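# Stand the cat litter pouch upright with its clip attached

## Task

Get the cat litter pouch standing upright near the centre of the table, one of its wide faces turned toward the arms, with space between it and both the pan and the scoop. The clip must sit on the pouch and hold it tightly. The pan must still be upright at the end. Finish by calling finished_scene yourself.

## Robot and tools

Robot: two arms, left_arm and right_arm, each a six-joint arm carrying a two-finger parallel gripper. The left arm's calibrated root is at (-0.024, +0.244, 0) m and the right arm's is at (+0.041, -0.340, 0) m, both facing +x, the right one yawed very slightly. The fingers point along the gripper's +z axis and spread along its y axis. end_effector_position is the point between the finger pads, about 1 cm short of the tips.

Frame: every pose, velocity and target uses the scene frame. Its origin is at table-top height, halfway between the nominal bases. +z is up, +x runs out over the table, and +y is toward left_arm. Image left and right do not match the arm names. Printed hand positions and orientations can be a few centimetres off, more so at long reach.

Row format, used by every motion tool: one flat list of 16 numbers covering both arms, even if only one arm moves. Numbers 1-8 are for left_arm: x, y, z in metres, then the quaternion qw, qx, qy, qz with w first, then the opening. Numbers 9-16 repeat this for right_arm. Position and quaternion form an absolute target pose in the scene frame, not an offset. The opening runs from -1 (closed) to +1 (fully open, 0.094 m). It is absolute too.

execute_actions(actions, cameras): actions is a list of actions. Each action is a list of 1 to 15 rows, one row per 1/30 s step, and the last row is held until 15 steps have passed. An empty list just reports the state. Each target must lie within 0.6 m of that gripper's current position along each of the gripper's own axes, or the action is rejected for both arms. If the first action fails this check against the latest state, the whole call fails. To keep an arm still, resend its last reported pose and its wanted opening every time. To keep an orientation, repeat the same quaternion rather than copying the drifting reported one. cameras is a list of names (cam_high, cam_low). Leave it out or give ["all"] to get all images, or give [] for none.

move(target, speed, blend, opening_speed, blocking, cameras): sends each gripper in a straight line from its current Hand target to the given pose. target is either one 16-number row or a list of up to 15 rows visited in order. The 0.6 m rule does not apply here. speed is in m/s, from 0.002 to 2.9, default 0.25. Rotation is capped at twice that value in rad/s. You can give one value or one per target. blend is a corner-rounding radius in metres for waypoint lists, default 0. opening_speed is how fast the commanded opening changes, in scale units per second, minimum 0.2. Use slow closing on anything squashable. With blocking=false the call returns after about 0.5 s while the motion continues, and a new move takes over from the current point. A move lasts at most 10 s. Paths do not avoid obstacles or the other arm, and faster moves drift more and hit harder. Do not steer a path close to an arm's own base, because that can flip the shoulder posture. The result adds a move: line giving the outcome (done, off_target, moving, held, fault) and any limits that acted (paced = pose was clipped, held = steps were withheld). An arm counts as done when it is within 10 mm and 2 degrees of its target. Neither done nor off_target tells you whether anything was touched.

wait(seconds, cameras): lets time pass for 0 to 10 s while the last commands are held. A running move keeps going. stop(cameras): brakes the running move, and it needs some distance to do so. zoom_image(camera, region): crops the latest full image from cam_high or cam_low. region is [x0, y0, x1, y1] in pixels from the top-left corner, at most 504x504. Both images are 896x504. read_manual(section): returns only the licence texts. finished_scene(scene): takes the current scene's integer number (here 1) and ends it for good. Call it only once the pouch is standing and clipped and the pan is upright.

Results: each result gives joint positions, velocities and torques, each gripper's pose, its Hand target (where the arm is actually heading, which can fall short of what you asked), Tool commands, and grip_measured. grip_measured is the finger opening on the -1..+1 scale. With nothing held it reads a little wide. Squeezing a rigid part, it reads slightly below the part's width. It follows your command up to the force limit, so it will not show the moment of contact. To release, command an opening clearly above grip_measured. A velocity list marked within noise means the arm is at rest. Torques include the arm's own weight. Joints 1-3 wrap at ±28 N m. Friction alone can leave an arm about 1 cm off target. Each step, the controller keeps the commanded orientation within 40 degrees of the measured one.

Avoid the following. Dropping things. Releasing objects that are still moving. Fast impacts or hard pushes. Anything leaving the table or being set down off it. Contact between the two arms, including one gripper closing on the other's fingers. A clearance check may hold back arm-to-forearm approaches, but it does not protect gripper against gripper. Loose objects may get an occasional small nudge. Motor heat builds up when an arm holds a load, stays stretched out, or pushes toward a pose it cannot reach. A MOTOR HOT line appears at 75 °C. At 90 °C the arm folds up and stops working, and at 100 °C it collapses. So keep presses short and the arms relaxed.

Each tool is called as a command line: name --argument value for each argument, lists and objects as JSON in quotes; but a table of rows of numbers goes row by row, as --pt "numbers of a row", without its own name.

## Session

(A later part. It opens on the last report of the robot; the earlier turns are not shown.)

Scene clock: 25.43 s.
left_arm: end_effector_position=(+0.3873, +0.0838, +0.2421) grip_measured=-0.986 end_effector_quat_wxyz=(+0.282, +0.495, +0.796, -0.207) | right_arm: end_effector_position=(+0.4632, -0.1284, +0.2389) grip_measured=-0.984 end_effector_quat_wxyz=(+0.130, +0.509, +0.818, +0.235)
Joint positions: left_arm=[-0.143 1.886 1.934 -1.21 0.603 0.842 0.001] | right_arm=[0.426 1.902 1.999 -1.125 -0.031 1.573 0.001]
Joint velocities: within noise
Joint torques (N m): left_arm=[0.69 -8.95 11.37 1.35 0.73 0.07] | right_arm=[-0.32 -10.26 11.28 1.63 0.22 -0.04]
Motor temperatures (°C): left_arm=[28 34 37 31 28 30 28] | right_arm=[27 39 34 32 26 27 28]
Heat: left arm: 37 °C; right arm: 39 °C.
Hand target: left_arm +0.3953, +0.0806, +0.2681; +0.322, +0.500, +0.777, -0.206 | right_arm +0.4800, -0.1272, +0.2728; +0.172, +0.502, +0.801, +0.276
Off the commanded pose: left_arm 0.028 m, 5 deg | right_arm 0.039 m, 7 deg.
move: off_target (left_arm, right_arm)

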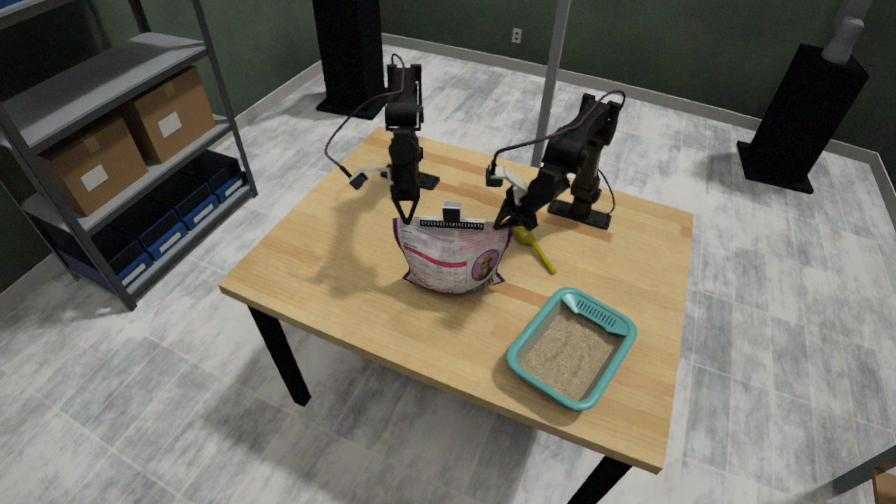

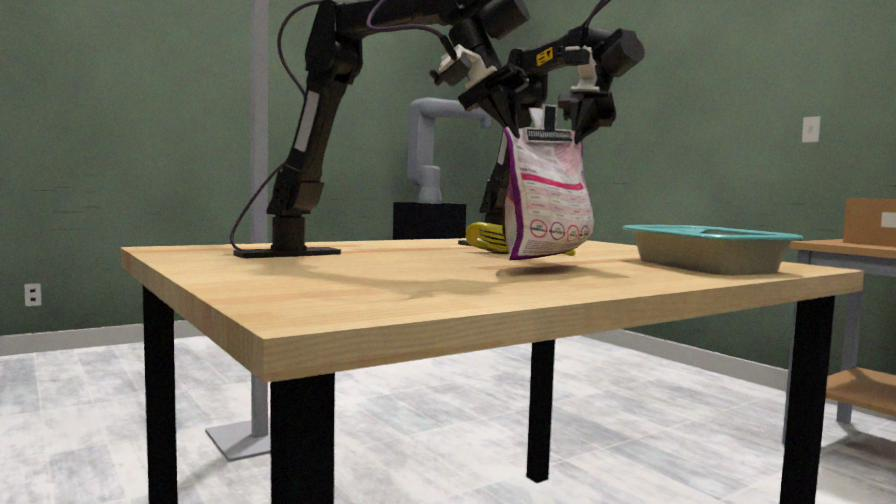

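move --pt "0.338 0.074 0.278 0.319 0.538 0.744 -0.233 -1 0.385 -0.138 0.283 0.1805 0.560 0.771 0.252 -1" --pt "0.270 0.066 0.278 0.3161 0.5749 0.7099 -0.2559 -1 0.273 -0.155 0.283 0.1880 0.6147 0.7326 0.2240 -1" --speed 0.06 --blend 0.02

zoom_image --camera "cam_high" --region '[350, 130, 600, 330]'

zoom_image --camera "cam_low" --region '[380, 60, 620, 290]'

Scene clock: 29.93 s.
left_arm: end_effector_position=(+0.2725, +0.0695, +0.2573) grip_measured=-0.986 end_effector_quat_wxyz=(+0.279, +0.570, +0.729, -0.257) | right_arm: end_effector_position=(+0.2722, -0.1483, +0.2653) grip_measured=-0.984 end_effector_quat_wxyz=(+0.152, +0.590, +0.767, +0.201)
Joint positions: left_arm=[-0.187 1.555 1.589 -1.279 0.721 1.018 0.001] | right_arm=[0.823 1.365 1.565 -1.333 0.27 2.096 0.001]
Joint velocities: within noise
Joint torques (N m): left_arm=[0.2 -9.05 6.87 1.22 0.78 0.01] | right_arm=[0.4 -7.8 6.2 1.05 0.56 -0.02]
Motor temperatures (°C): left_arm=[28 35 37 31 29 30 28] | right_arm=[27 39 35 33 26 27 28]
Heat: left arm: 37 °C; right arm: 39 °C.
Hand target: left_arm +0.2694, +0.0663, +0.2777; +0.315, +0.576, +0.710, -0.256 | right_arm +0.2731, -0.1555, +0.2827; +0.173, +0.589, +0.755, +0.229
Off the commanded pose: left_arm 0.021 m, 5 deg | right_arm 0.019 m, 7 deg.
joint sent to its limit (right arm) — joint 6 (wrist roll), upper limit. The joint targets are off in orientation, not in position.
move: off_target (left_arm, right_arm)

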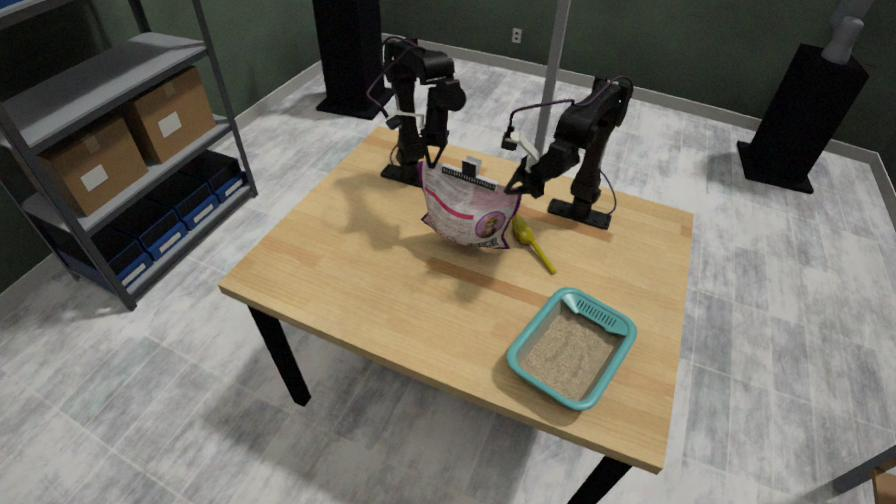

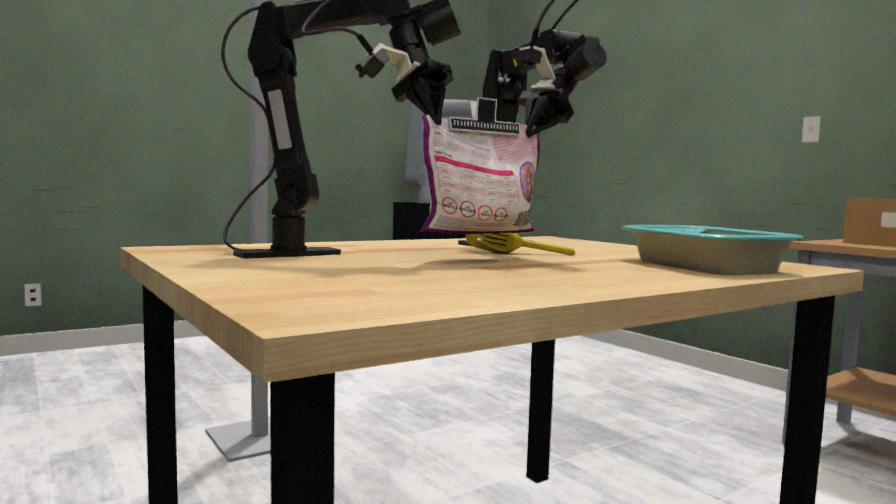

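Scaled by 2.016.

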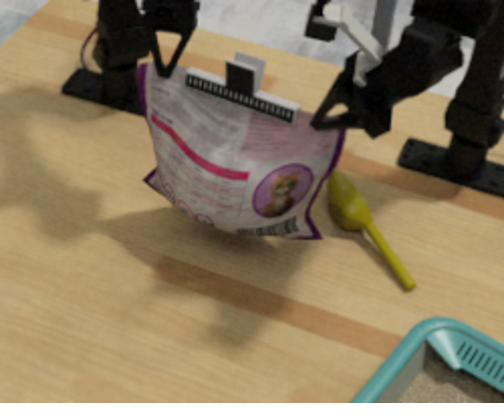

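Scaled by 2.100.

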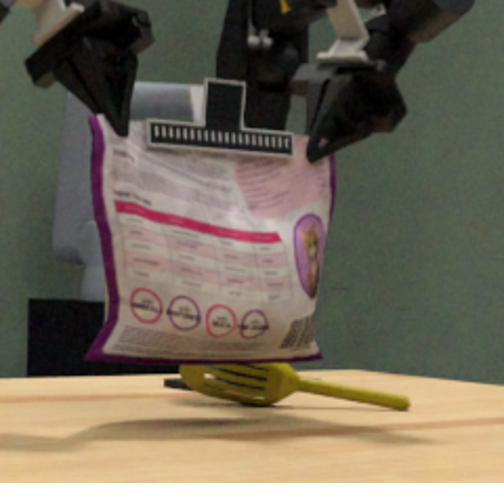

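move --pt "0.257 0.076 0.263 0.3161 0.5749 0.7099 -0.2559 -1 0.258 -0.145 0.263 0.170 0.590 0.757 0.225 -1" --pt "0.257 0.076 0.235 0.3161 0.5749 0.7099 -0.2559 -1 0.258 -0.145 0.235 0.170 0.590 0.757 0.225 -1" --speed 0.04

zoom_image --camera "cam_high" --region '[350, 130, 600, 330]'

zoom_image --camera "cam_low" --region '[380, 60, 620, 290]'

Scene clock: 32.43 s.
left_arm: end_effector_position=(+0.2512, +0.0759, +0.2133) grip_measured=-0.986 end_effector_quat_wxyz=(+0.268, +0.575, +0.726, -0.265) | right_arm: end_effector_position=(+0.2541, -0.1408, +0.2180) grip_measured=-0.984 end_effector_quat_wxyz=(+0.135, +0.569, +0.787, +0.198)
Joint positions: left_arm=[-0.174 1.472 1.34 -1.161 0.731 1.059 0.001] | right_arm=[0.873 1.288 1.321 -1.182 0.247 2.096 0.001]
Joint velocities: within noise
Joint torques (N m): left_arm=[1.5 -8.77 7.04 1.3 0.78 0.04] | right_arm=[0.38 -7.57 6.5 1.11 0.6 -0.01]
Motor temperatures (°C): left_arm=[28 35 37 31 29 30 28] | right_arm=[27 39 35 32 26 27 28]
Heat: left arm: 37 °C; right arm: 39 °C.
Hand target: left_arm +0.2559, +0.0763, +0.2351; +0.315, +0.576, +0.710, -0.256 | right_arm +0.2580, -0.1456, +0.2349; +0.157, +0.569, +0.774, +0.228
Off the commanded pose: left_arm 0.022 m, 6 deg | right_arm 0.018 m, 7 deg.
joint sent to its limit (right arm) — joint 6 (wrist roll), upper limit. The joint targets are off in orientation, not in position.
move: off_target (left_arm, right_arm)

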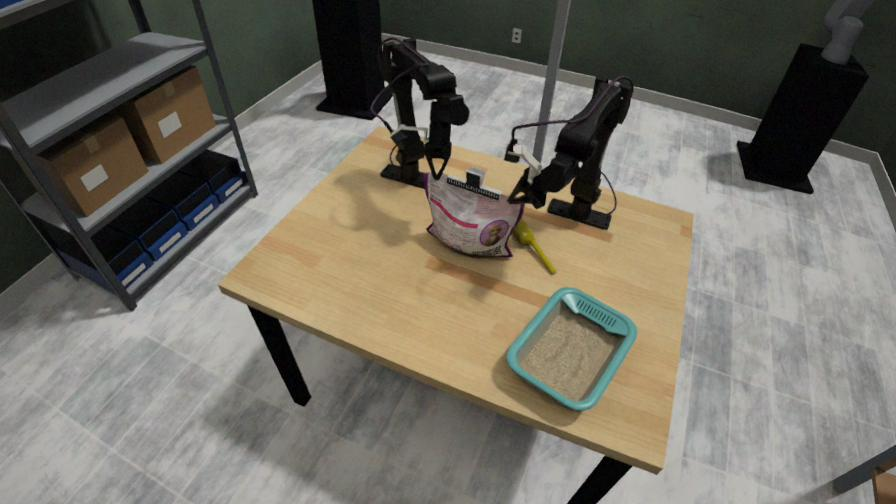

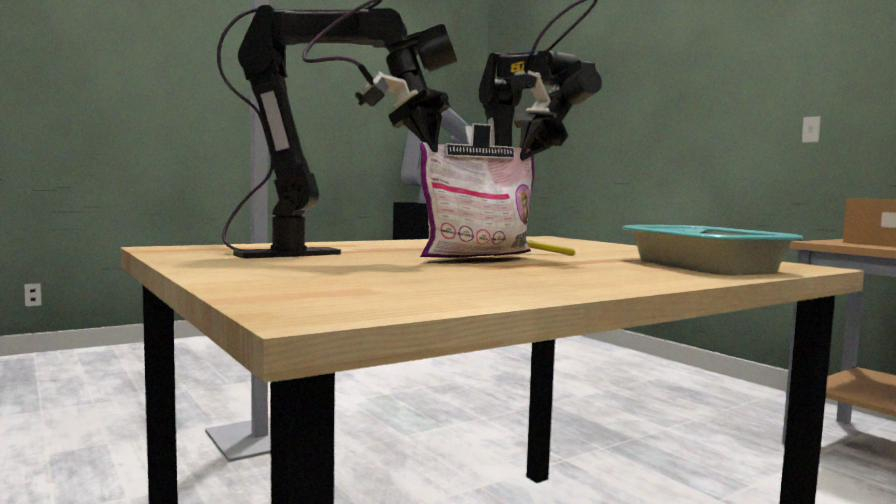

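Scaled by 2.016.

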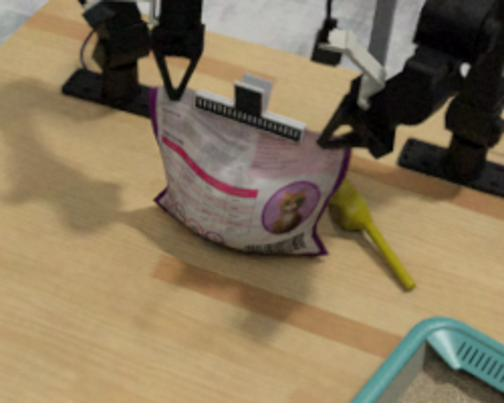

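Scaled by 2.100.

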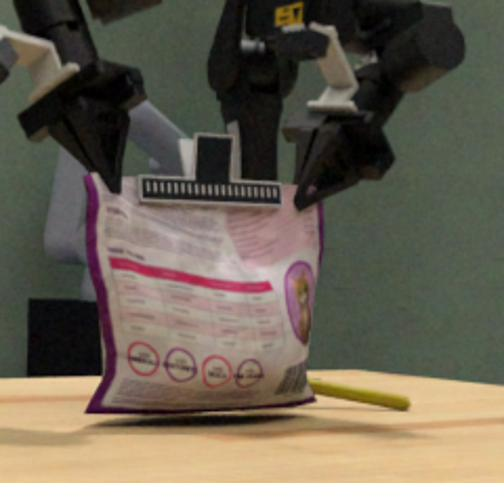

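move --pt "0.259 0.076 0.215 0.3161 0.5749 0.7099 -0.2559 -1 0.258 -0.145 0.212 0.157 0.569 0.774 0.228 -1" --pt "0.261 0.076 0.201 0.3161 0.5749 0.7099 -0.2559 -1 0.258 -0.145 0.198 0.157 0.569 0.774 0.228 -1" --speed 0.03

zoom_image --camera "cam_high" --region '[350, 130, 600, 330]'

zoom_image --camera "cam_low" --region '[380, 60, 620, 290]'

Scene clock: 34.30 s.
left_arm: end_effector_position=(+0.2593, +0.0766, +0.1962) grip_measured=-0.986 end_effector_quat_wxyz=(+0.298, +0.576, +0.716, -0.257) | right_arm: end_effector_position=(+0.2620, -0.1398, +0.1995) grip_measured=-0.984 end_effector_quat_wxyz=(+0.152, +0.570, +0.774, +0.231)
Joint positions: left_arm=[-0.159 1.448 1.227 -1.012 0.75 1.061 0.001] | right_arm=[0.873 1.23 1.169 -1.017 0.279 2.096 0.001]
Joint velocities: within noise
Joint torques (N m): left_arm=[0.68 -6.19 5.6 1.27 0.6 -0.03] | right_arm=[0.46 -5.35 5.29 0.97 0.26 -0.01]
Motor temperatures (°C): left_arm=[28 34 37 31 29 30 29] | right_arm=[27 39 35 32 26 27 28]
Heat: left arm: 37 °C; right arm: 39 °C.
Hand target: left_arm +0.2609, +0.0761, +0.2011; +0.316, +0.575, +0.710, -0.256 | right_arm +0.2581, -0.1449, +0.1979; +0.157, +0.569, +0.775, +0.228
Off the commanded pose: left_arm 0.005 m, 2 deg | right_arm 0.007 m, 1 deg.
joint sent to its limit (right arm) — joint 6 (wrist roll), upper limit. The joint targets still meet the commanded pose.
move: done

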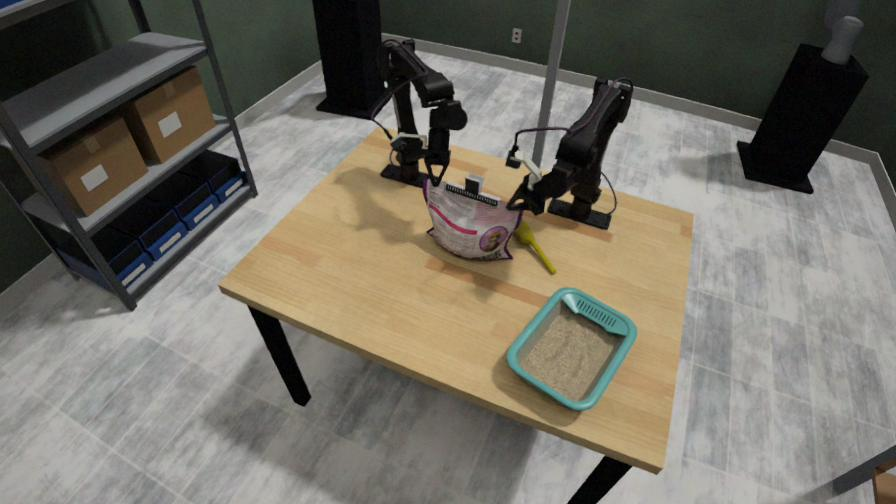

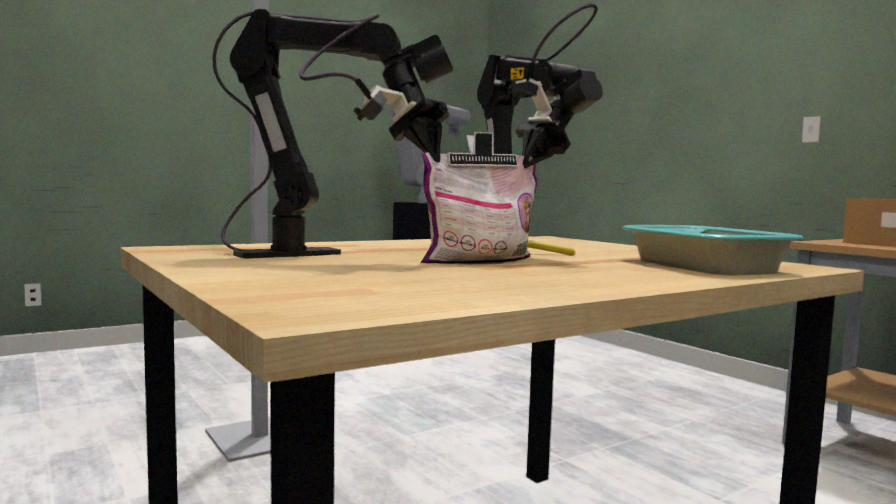

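Scaled by 2.016.

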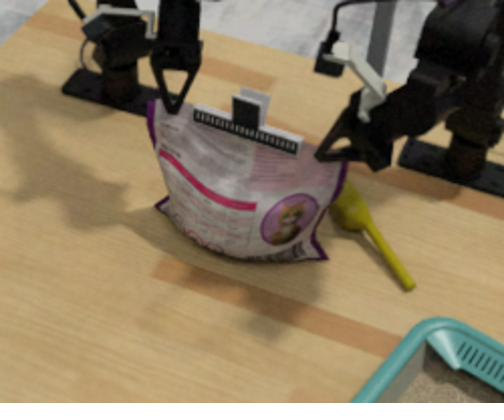

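Scaled by 2.100.

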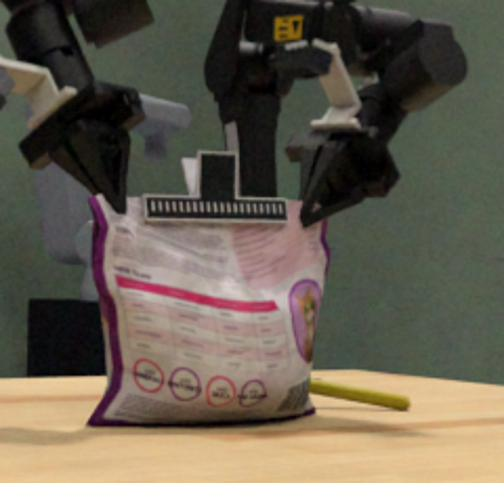

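move --pt "0.261 0.076 0.188 0.3161 0.5749 0.7099 -0.2559 -1 0.258 -0.145 0.184 0.157 0.569 0.774 0.228 -1" --pt "0.261 0.076 0.182 0.3161 0.5749 0.7099 -0.2559 -1 0.258 -0.145 0.176 0.157 0.569 0.774 0.228 -1" --speed 0.03

zoom_image --camera "cam_high" --region '[350, 130, 600, 330]'

zoom_image --camera "cam_low" --region '[380, 60, 620, 290]'

Scene clock: 35.63 s.
left_arm: end_effector_position=(+0.2621, +0.0743, +0.1822) grip_measured=-0.986 end_effector_quat_wxyz=(+0.311, +0.578, +0.709, -0.257) | right_arm: end_effector_position=(+0.2654, -0.1384, +0.1843) grip_measured=-0.984 end_effector_quat_wxyz=(+0.158, +0.570, +0.768, +0.244)
Joint positions: left_arm=[-0.159 1.444 1.155 -0.917 0.764 1.061 0.001] | right_arm=[0.873 1.211 1.081 -0.921 0.29 2.096 0.001]
Joint velocities: within noise
Joint torques (N m): left_arm=[0.54 -5.74 5.44 1.13 0.44 -0.02] | right_arm=[0.53 -4.16 4.92 0.88 0.13 0.01]
Motor temperatures (°C): left_arm=[28 34 37 32 29 30 29] | right_arm=[27 39 34 32 26 27 28]
Heat: left arm: 37 °C; right arm: 39 °C.
Hand target: left_arm +0.2611, +0.0760, +0.1820; +0.316, +0.575, +0.710, -0.256 | right_arm +0.2583, -0.1449, +0.1761; +0.157, +0.569, +0.774, +0.228
Off the commanded pose: left_arm 0.002 m, 1 deg | right_arm 0.013 m, 2 deg.
joint sent to its limit (right arm) — joint 6 (wrist roll), upper limit. The joint targets still meet the commanded pose.
move: off_target (right_arm)

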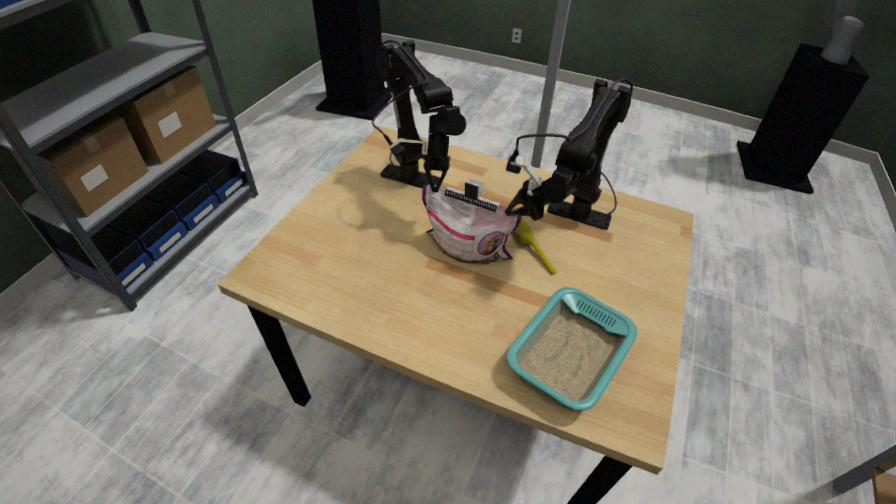

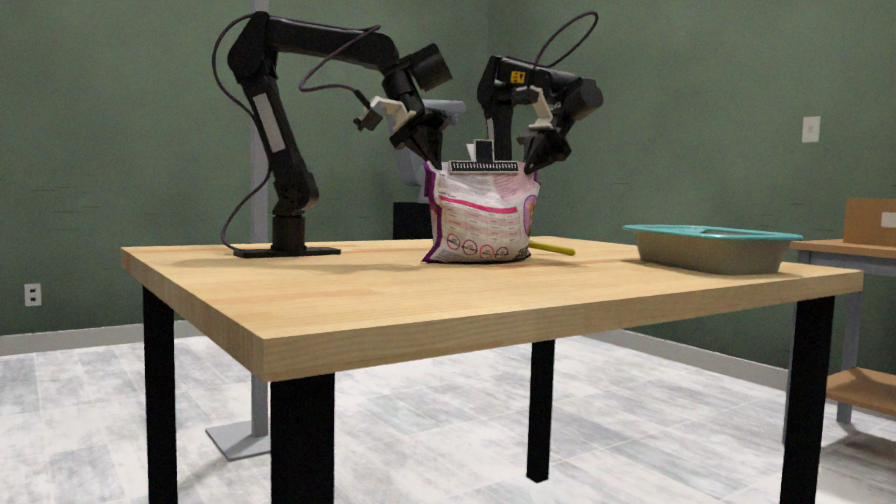

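Scaled by 2.016.

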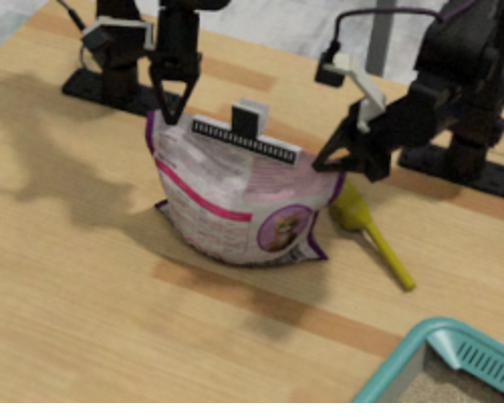

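Scaled by 2.100.

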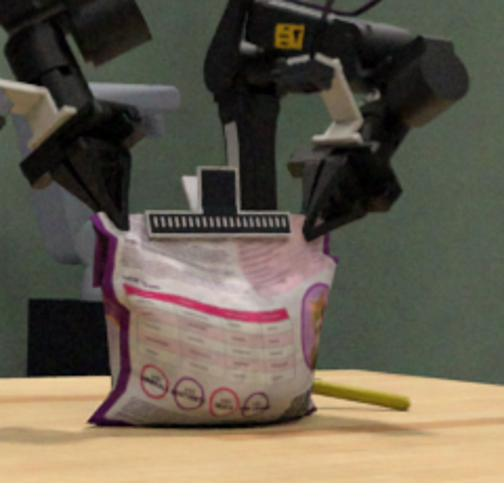

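move --target '[0.243,0.074,0.190,0.3161,0.5749,0.7099,-0.2559,-1,0.240,-0.145,0.186,0.157,0.569,0.774,0.228,-1]' --speed 0.03

zoom_image --camera "cam_high" --region '[350, 130, 600, 330]'

zoom_image --camera "cam_low" --region '[380, 60, 620, 290]'

Scene clock: 37.00 s.
left_arm: end_effector_position=(+0.2488, +0.0757, +0.1887) grip_measured=-0.986 end_effector_quat_wxyz=(+0.316, +0.576, +0.711, -0.252) | right_arm: end_effector_position=(+0.2514, -0.1393, +0.1897) grip_measured=-0.984 end_effector_quat_wxyz=(+0.154, +0.556, +0.779, +0.245)
Joint positions: left_arm=[-0.166 1.376 1.121 -0.927 0.755 1.04 0.001] | right_arm=[0.911 1.173 1.081 -0.961 0.291 2.096 0.001]
Joint velocities: within noise
Joint torques (N m): left_arm=[-0.29 -5.52 6 1.01 0.48 -0.08] | right_arm=[1.18 -4.49 5.6 0.68 0.03 -0.03]
Motor temperatures (°C): left_arm=[28 34 37 31 29 30 29] | right_arm=[27 38 34 32 26 27 28]
Heat: left arm: 37 °C; right arm: 38 °C.
Hand target: left_arm +0.2431, +0.0741, +0.1899; +0.316, +0.575, +0.710, -0.256 | right_arm +0.2410, -0.1452, +0.1858; +0.149, +0.551, +0.788, +0.232
Off the commanded pose: left_arm 0.006 m, 1 deg | right_arm 0.013 m, 3 deg.
joint sent to its limit (right arm) — joint 6 (wrist roll), upper limit. The joint targets are off in orientation, not in position.
move: off_target (right_arm)

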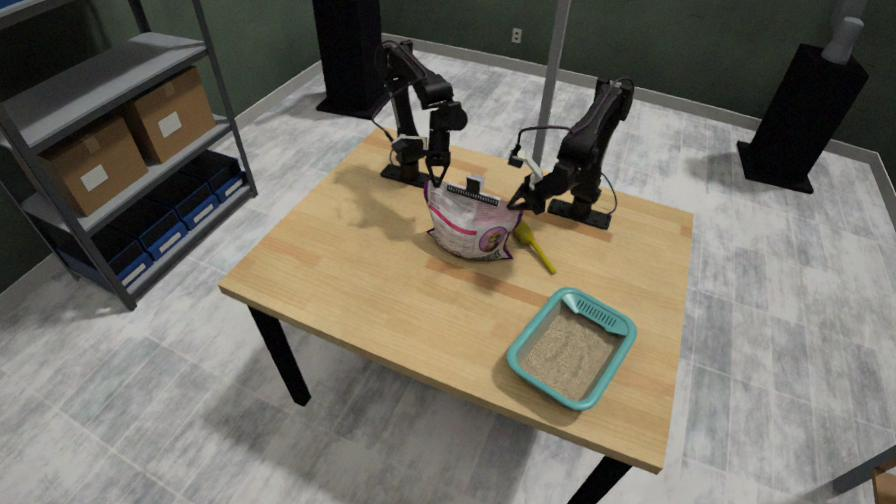

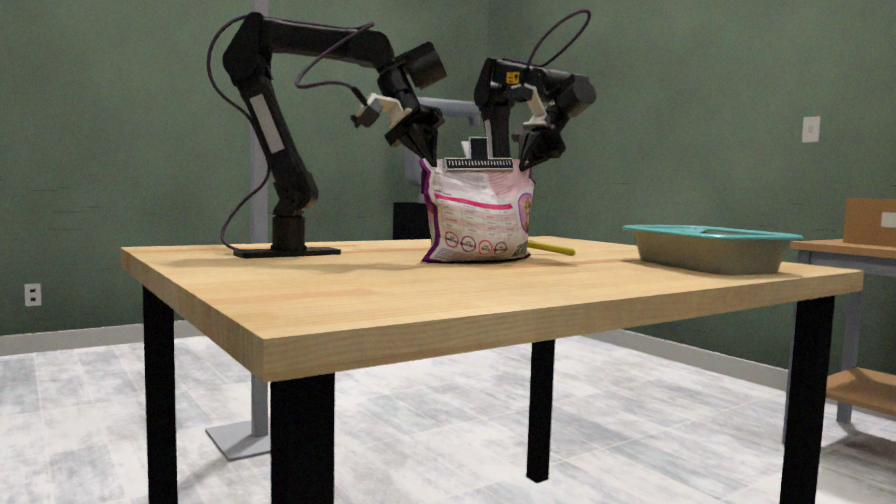

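Scaled by 2.016.

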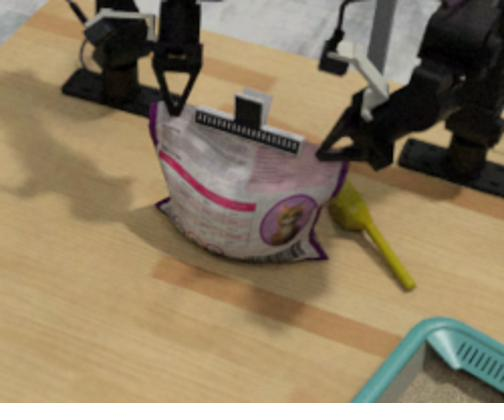

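Scaled by 2.100.

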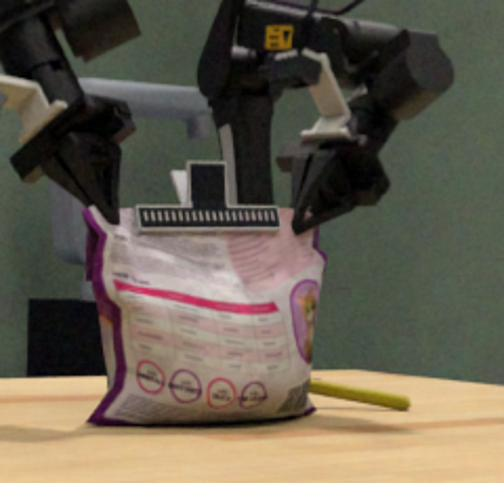

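move --target '[0.243,0.074,0.186,0.3161,0.5749,0.7099,-0.2559,-0.5,0.241,-0.145,0.182,0.149,0.551,0.788,0.232,-0.5]' --speed 0.03 --opening_speed 0.3

zoom_image --camera "cam_high" --region '[350, 130, 600, 330]'

zoom_image --camera "cam_low" --region '[380, 60, 620, 290]'

Scene clock: 39.00 s.
left_arm: end_effector_position=(+0.2470, +0.0762, +0.1837) grip_measured=-0.501 end_effector_quat_wxyz=(+0.311, +0.574, +0.714, -0.254) | right_arm: end_effector_position=(+0.2483, -0.1387, +0.1884) grip_measured=-0.502 end_effector_quat_wxyz=(+0.149, +0.554, +0.782, +0.245)
Joint positions: left_arm=[-0.166 1.376 1.105 -0.921 0.753 1.037 0.023] | right_arm=[0.915 1.166 1.073 -0.961 0.282 2.096 0.023]
Joint velocities: within noise
Joint torques (N m): left_arm=[-0.34 -5.59 5.83 1.09 0.44 -0.05] | right_arm=[0.62 -4.08 5 0.86 0.14 -0.02]
Motor temperatures (°C): left_arm=[28 33 37 32 29 30 29] | right_arm=[27 38 34 32 26 27 28]
Heat: left arm: 37 °C; right arm: 38 °C.
Hand target: left_arm +0.2431, +0.0741, +0.1859; +0.316, +0.575, +0.710, -0.256 | right_arm +0.2413, -0.1449, +0.1820; +0.149, +0.551, +0.788, +0.232
Off the commanded pose: left_arm 0.005 m, 1 deg | right_arm 0.012 m, 2 deg.
move: off_target (right_arm)

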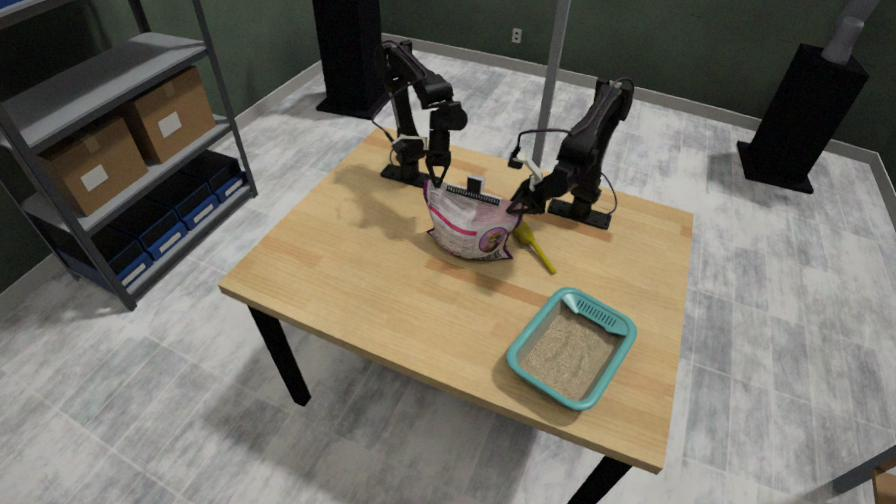

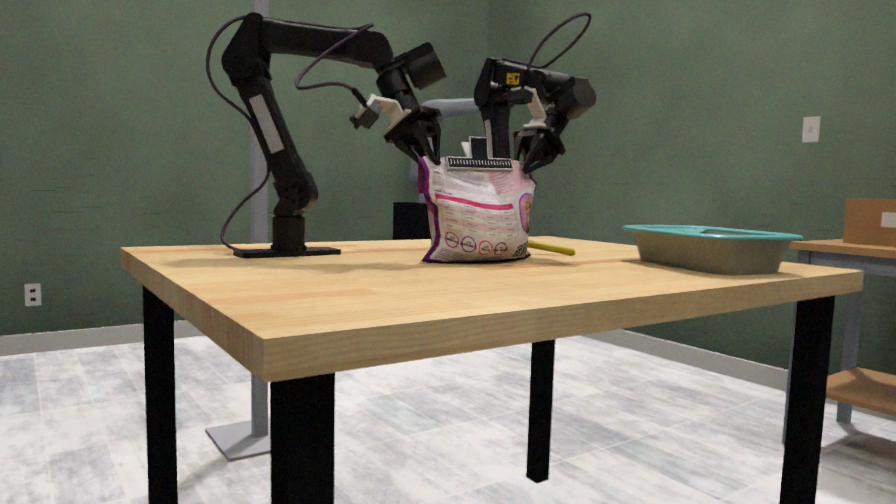

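Scaled by 2.016.

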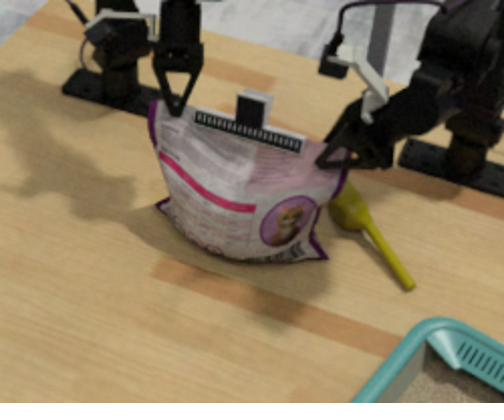

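Scaled by 2.100.

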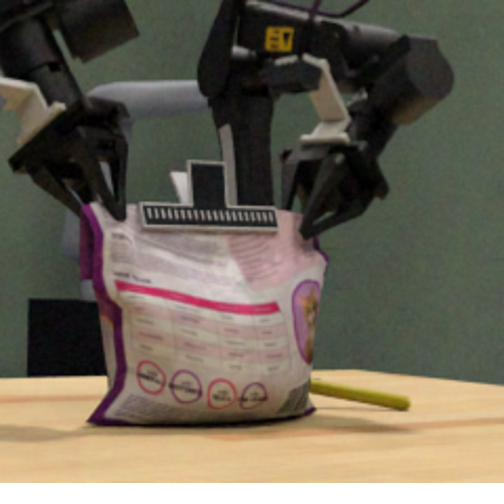

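move --pt "0.236 0.105 0.218 0.3161 0.5749 0.7099 -0.2559 -0.5 0.245 -0.146 0.228 0.149 0.551 0.788 0.232 -0.5" --pt "0.228 0.145 0.252 0.3161 0.5749 0.7099 -0.2559 -0.5 0.242 -0.155 0.262 0.149 0.551 0.788 0.232 -0.5" --speed 0.05

zoom_image --camera "cam_high" --region '[350, 130, 600, 330]'

zoom_image --camera "cam_low" --region '[380, 60, 620, 290]'

Scene clock: 42.00 s.
left_arm: end_effector_position=(+0.2260, +0.1464, +0.2445) grip_measured=-0.501 end_effector_quat_wxyz=(+0.308, +0.577, +0.714, -0.249) | right_arm: end_effector_position=(+0.2413, -0.1511, +0.2585) grip_measured=-0.502 end_effector_quat_wxyz=(+0.145, +0.552, +0.786, +0.240)
Joint positions: left_arm=[0.125 1.393 1.386 -1.474 0.811 1.447 0.023] | right_arm=[0.898 1.2 1.391 -1.253 0.264 2.077 0.023]
Joint velocities: within noise
Joint torques (N m): left_arm=[0.46 -3.22 8.53 0.36 0.67 0.04] | right_arm=[-0.91 -2 8.57 0.75 0.11 -0.14]
Motor temperatures (°C): left_arm=[28 33 37 31 29 30 28] | right_arm=[27 37 35 32 26 27 28]
Heat: left arm: 37 °C; right arm: 37 °C.
Hand target: left_arm +0.2279, +0.1451, +0.2519; +0.316, +0.575, +0.710, -0.256 | right_arm +0.2420, -0.1550, +0.2619; +0.149, +0.551, +0.788, +0.232
Off the commanded pose: left_arm 0.008 m, 1 deg | right_arm 0.005 m, 1 deg.
move: done

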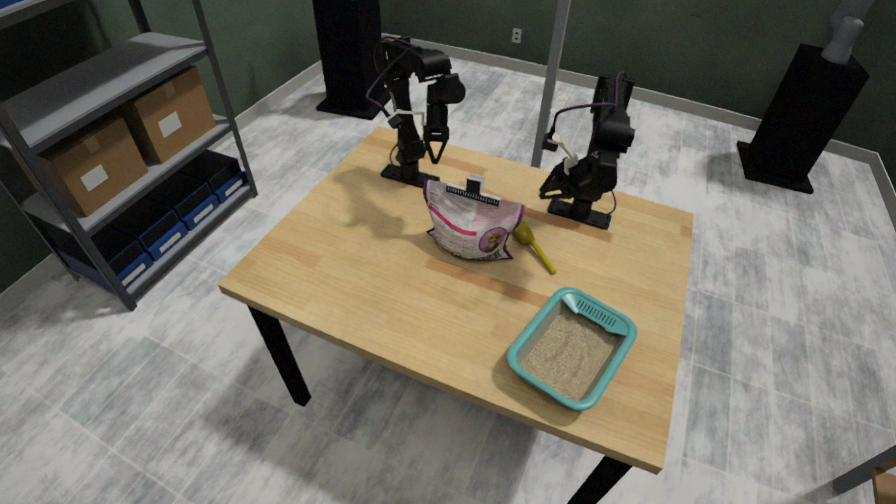

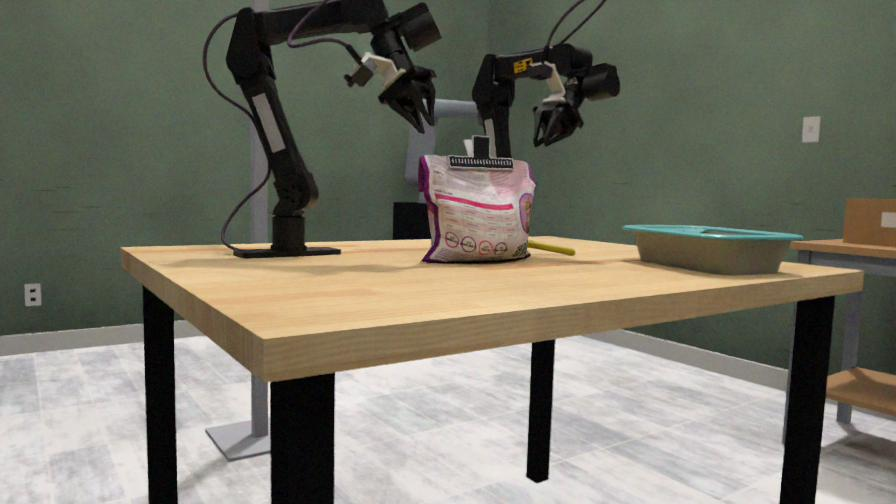

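Scaled by 2.016.

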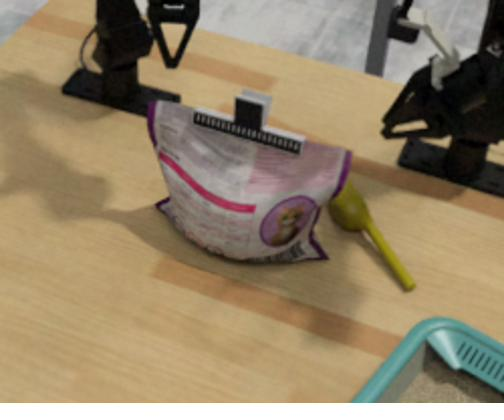

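Scaled by 2.100.

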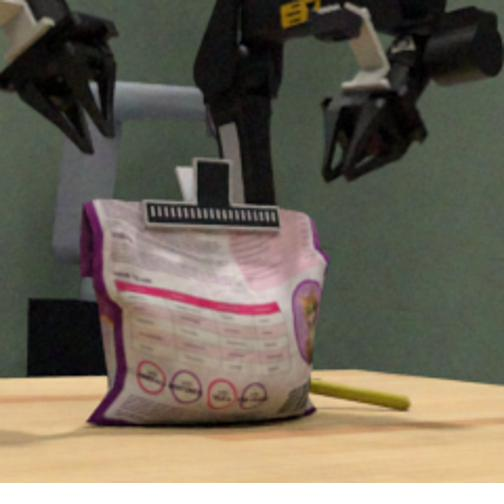

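zoom_image --camera "cam_high" --region '[480, 180, 580, 290]'

Scaled by 4.582.

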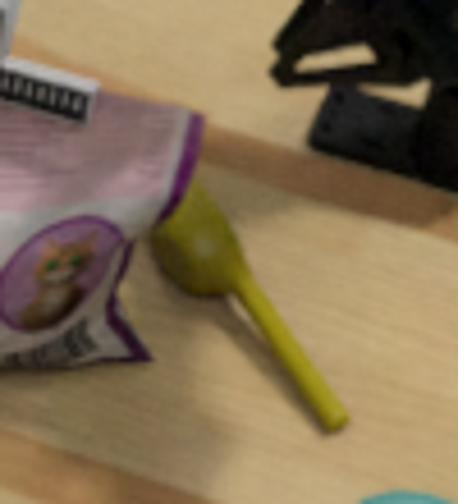

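move --pt "0.236 0.105 0.220 0.3161 0.5749 0.7099 -0.2559 -0.1 0.244 -0.148 0.235 0.149 0.551 0.788 0.232 0.1" --pt "0.239 0.091 0.206 0.3161 0.5749 0.7099 -0.2559 -0.1 0.243 -0.147 0.212 0.149 0.551 0.788 0.232 0.1" --speed 0.05

zoom_image --camera "cam_high" --region '[390, 130, 560, 270]'

zoom_image --camera "cam_low" --region '[400, 90, 570, 210]'

Scene clock: 45.67 s.
left_arm: end_effector_position=(+0.2433, +0.0931, +0.2022) grip_measured=-0.101 end_effector_quat_wxyz=(+0.309, +0.573, +0.714, -0.257) | right_arm: end_effector_position=(+0.2459, -0.1424, +0.2142) grip_measured=+0.097 end_effector_quat_wxyz=(+0.143, +0.553, +0.787, +0.235)
Joint positions: left_arm=[-0.098 1.376 1.185 -1.07 0.779 1.127 0.042] | right_arm=[0.903 1.188 1.203 -1.089 0.264 2.084 0.052]
Joint velocities: within noise
Joint torques (N m): left_arm=[-0.58 -6.26 5.93 0.99 0.49 -0.07] | right_arm=[0.57 -4.31 5.31 0.95 0.25 -0.02]
Motor temperatures (°C): left_arm=[28 32 37 31 29 30 28] | right_arm=[27 37 35 32 26 27 28]
Heat: left arm: 37 °C; right arm: 37 °C.
Hand target: left_arm +0.2391, +0.0911, +0.2059; +0.316, +0.575, +0.710, -0.256 | right_arm +0.2431, -0.1469, +0.2120; +0.149, +0.551, +0.788, +0.232
Off the commanded pose: left_arm 0.006 m, 1 deg | right_arm 0.006 m, 1 deg.
move: done

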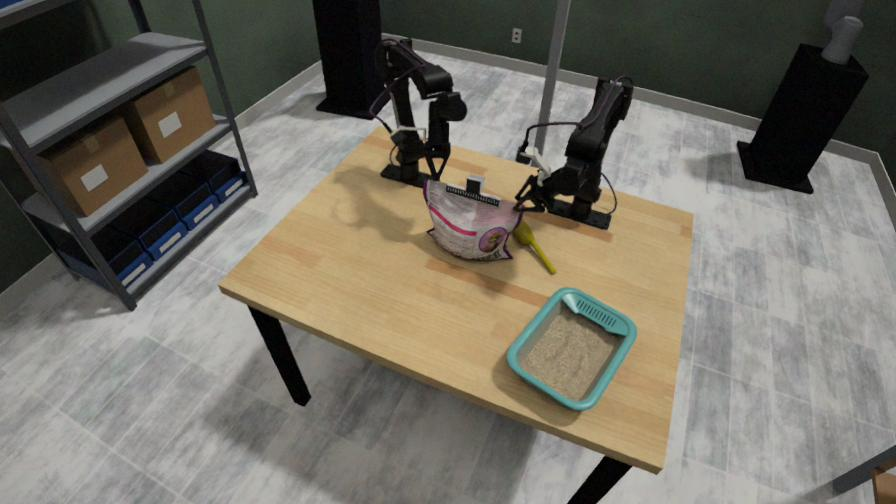

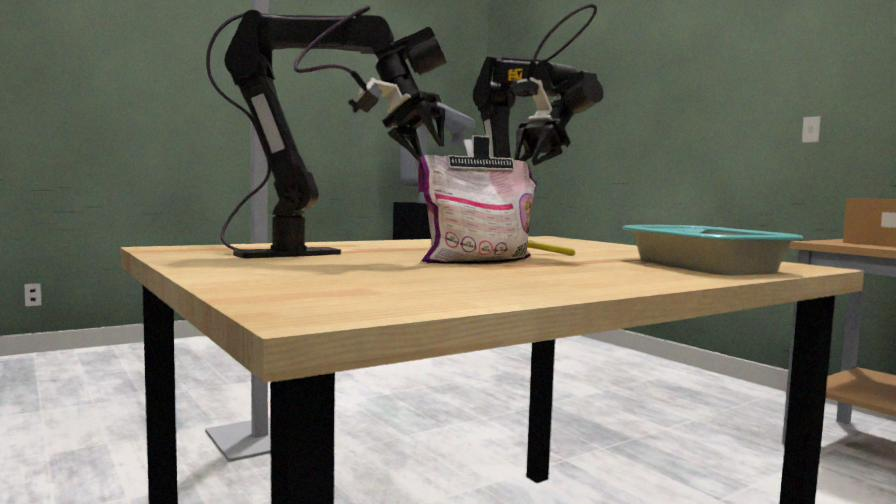

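Scaled by 2.965.

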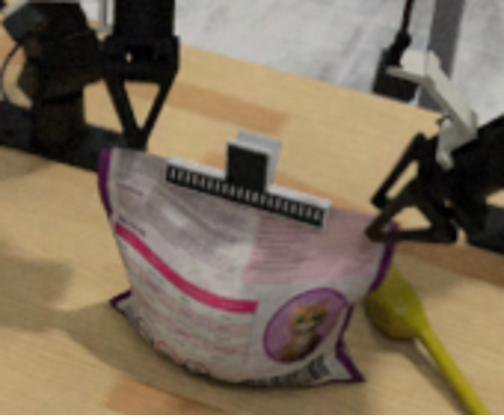

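Scaled by 2.965.

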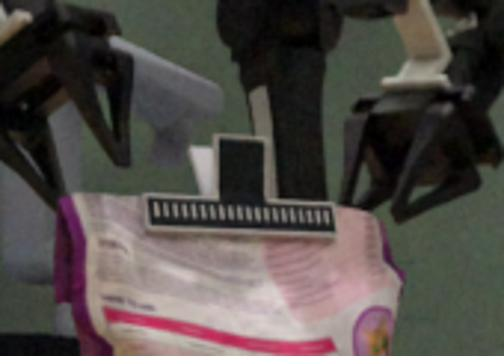

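move --target '[0.243,0.074,0.189,0.3161,0.5749,0.7099,-0.2559,-0.1,0.242,-0.146,0.187,0.149,0.551,0.788,0.232,0.1]' --speed 0.05

zoom_image --camera "cam_high" --region '[390, 130, 560, 270]'

zoom_image --camera "cam_low" --region '[400, 90, 570, 210]'

Scene clock: 47.00 s.
left_arm: end_effector_position=(+0.2466, +0.0758, +0.1874) grip_measured=-0.101 end_effector_quat_wxyz=(+0.312, +0.574, +0.713, -0.254) | right_arm: end_effector_position=(+0.2448, -0.1412, +0.1891) grip_measured=+0.097 end_effector_quat_wxyz=(+0.142, +0.553, +0.787, +0.235)
Joint positions: left_arm=[-0.166 1.374 1.117 -0.933 0.755 1.038 0.042] | right_arm=[0.909 1.17 1.092 -0.998 0.264 2.091 0.052]
Joint velocities: within noise
Joint torques (N m): left_arm=[-0.39 -5.5 5.74 1.08 0.48 -0.09] | right_arm=[0.75 -4.42 5.18 0.95 0.3 -0.04]
Motor temperatures (°C): left_arm=[28 32 37 31 29 30 28] | right_arm=[27 36 35 32 26 27 28]
Heat: left arm: 37 °C; right arm: 36 °C.
Hand target: left_arm +0.2431, +0.0741, +0.1889; +0.316, +0.575, +0.710, -0.256 | right_arm +0.2421, -0.1459, +0.1869; +0.149, +0.551, +0.788, +0.232
Off the commanded pose: left_arm 0.004 m, 1 deg | right_arm 0.006 m, 1 deg.
move: done

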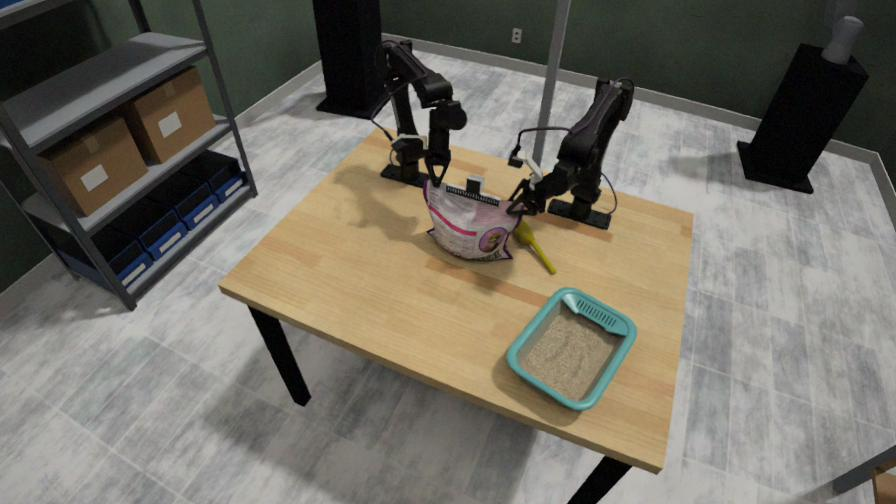

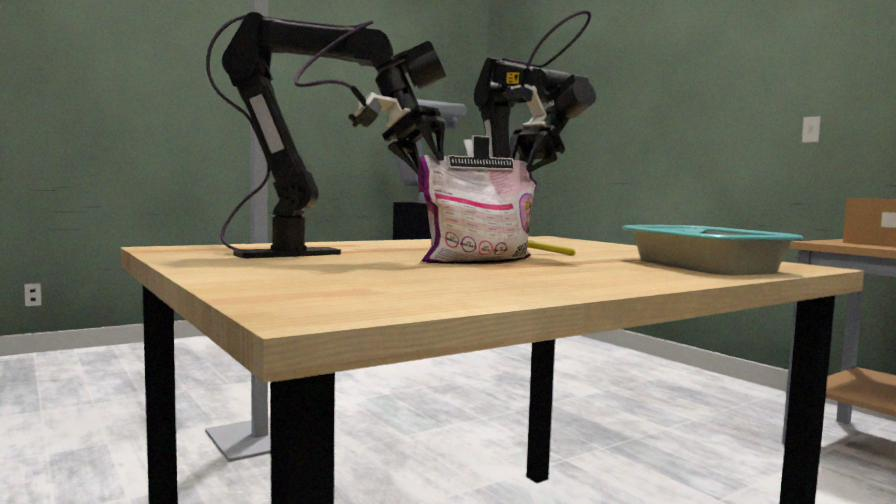

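Scaled by 2.965.

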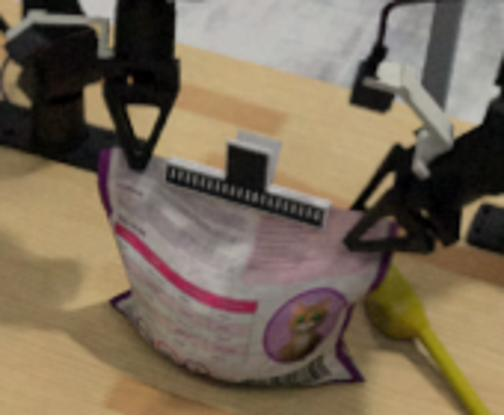

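Scaled by 2.965.

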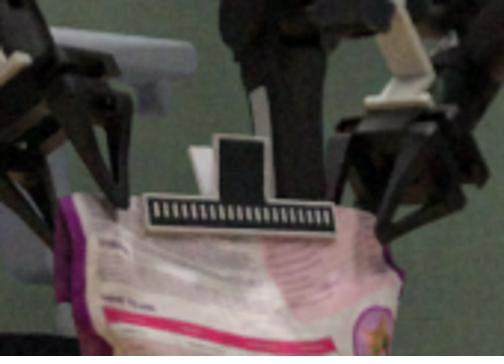

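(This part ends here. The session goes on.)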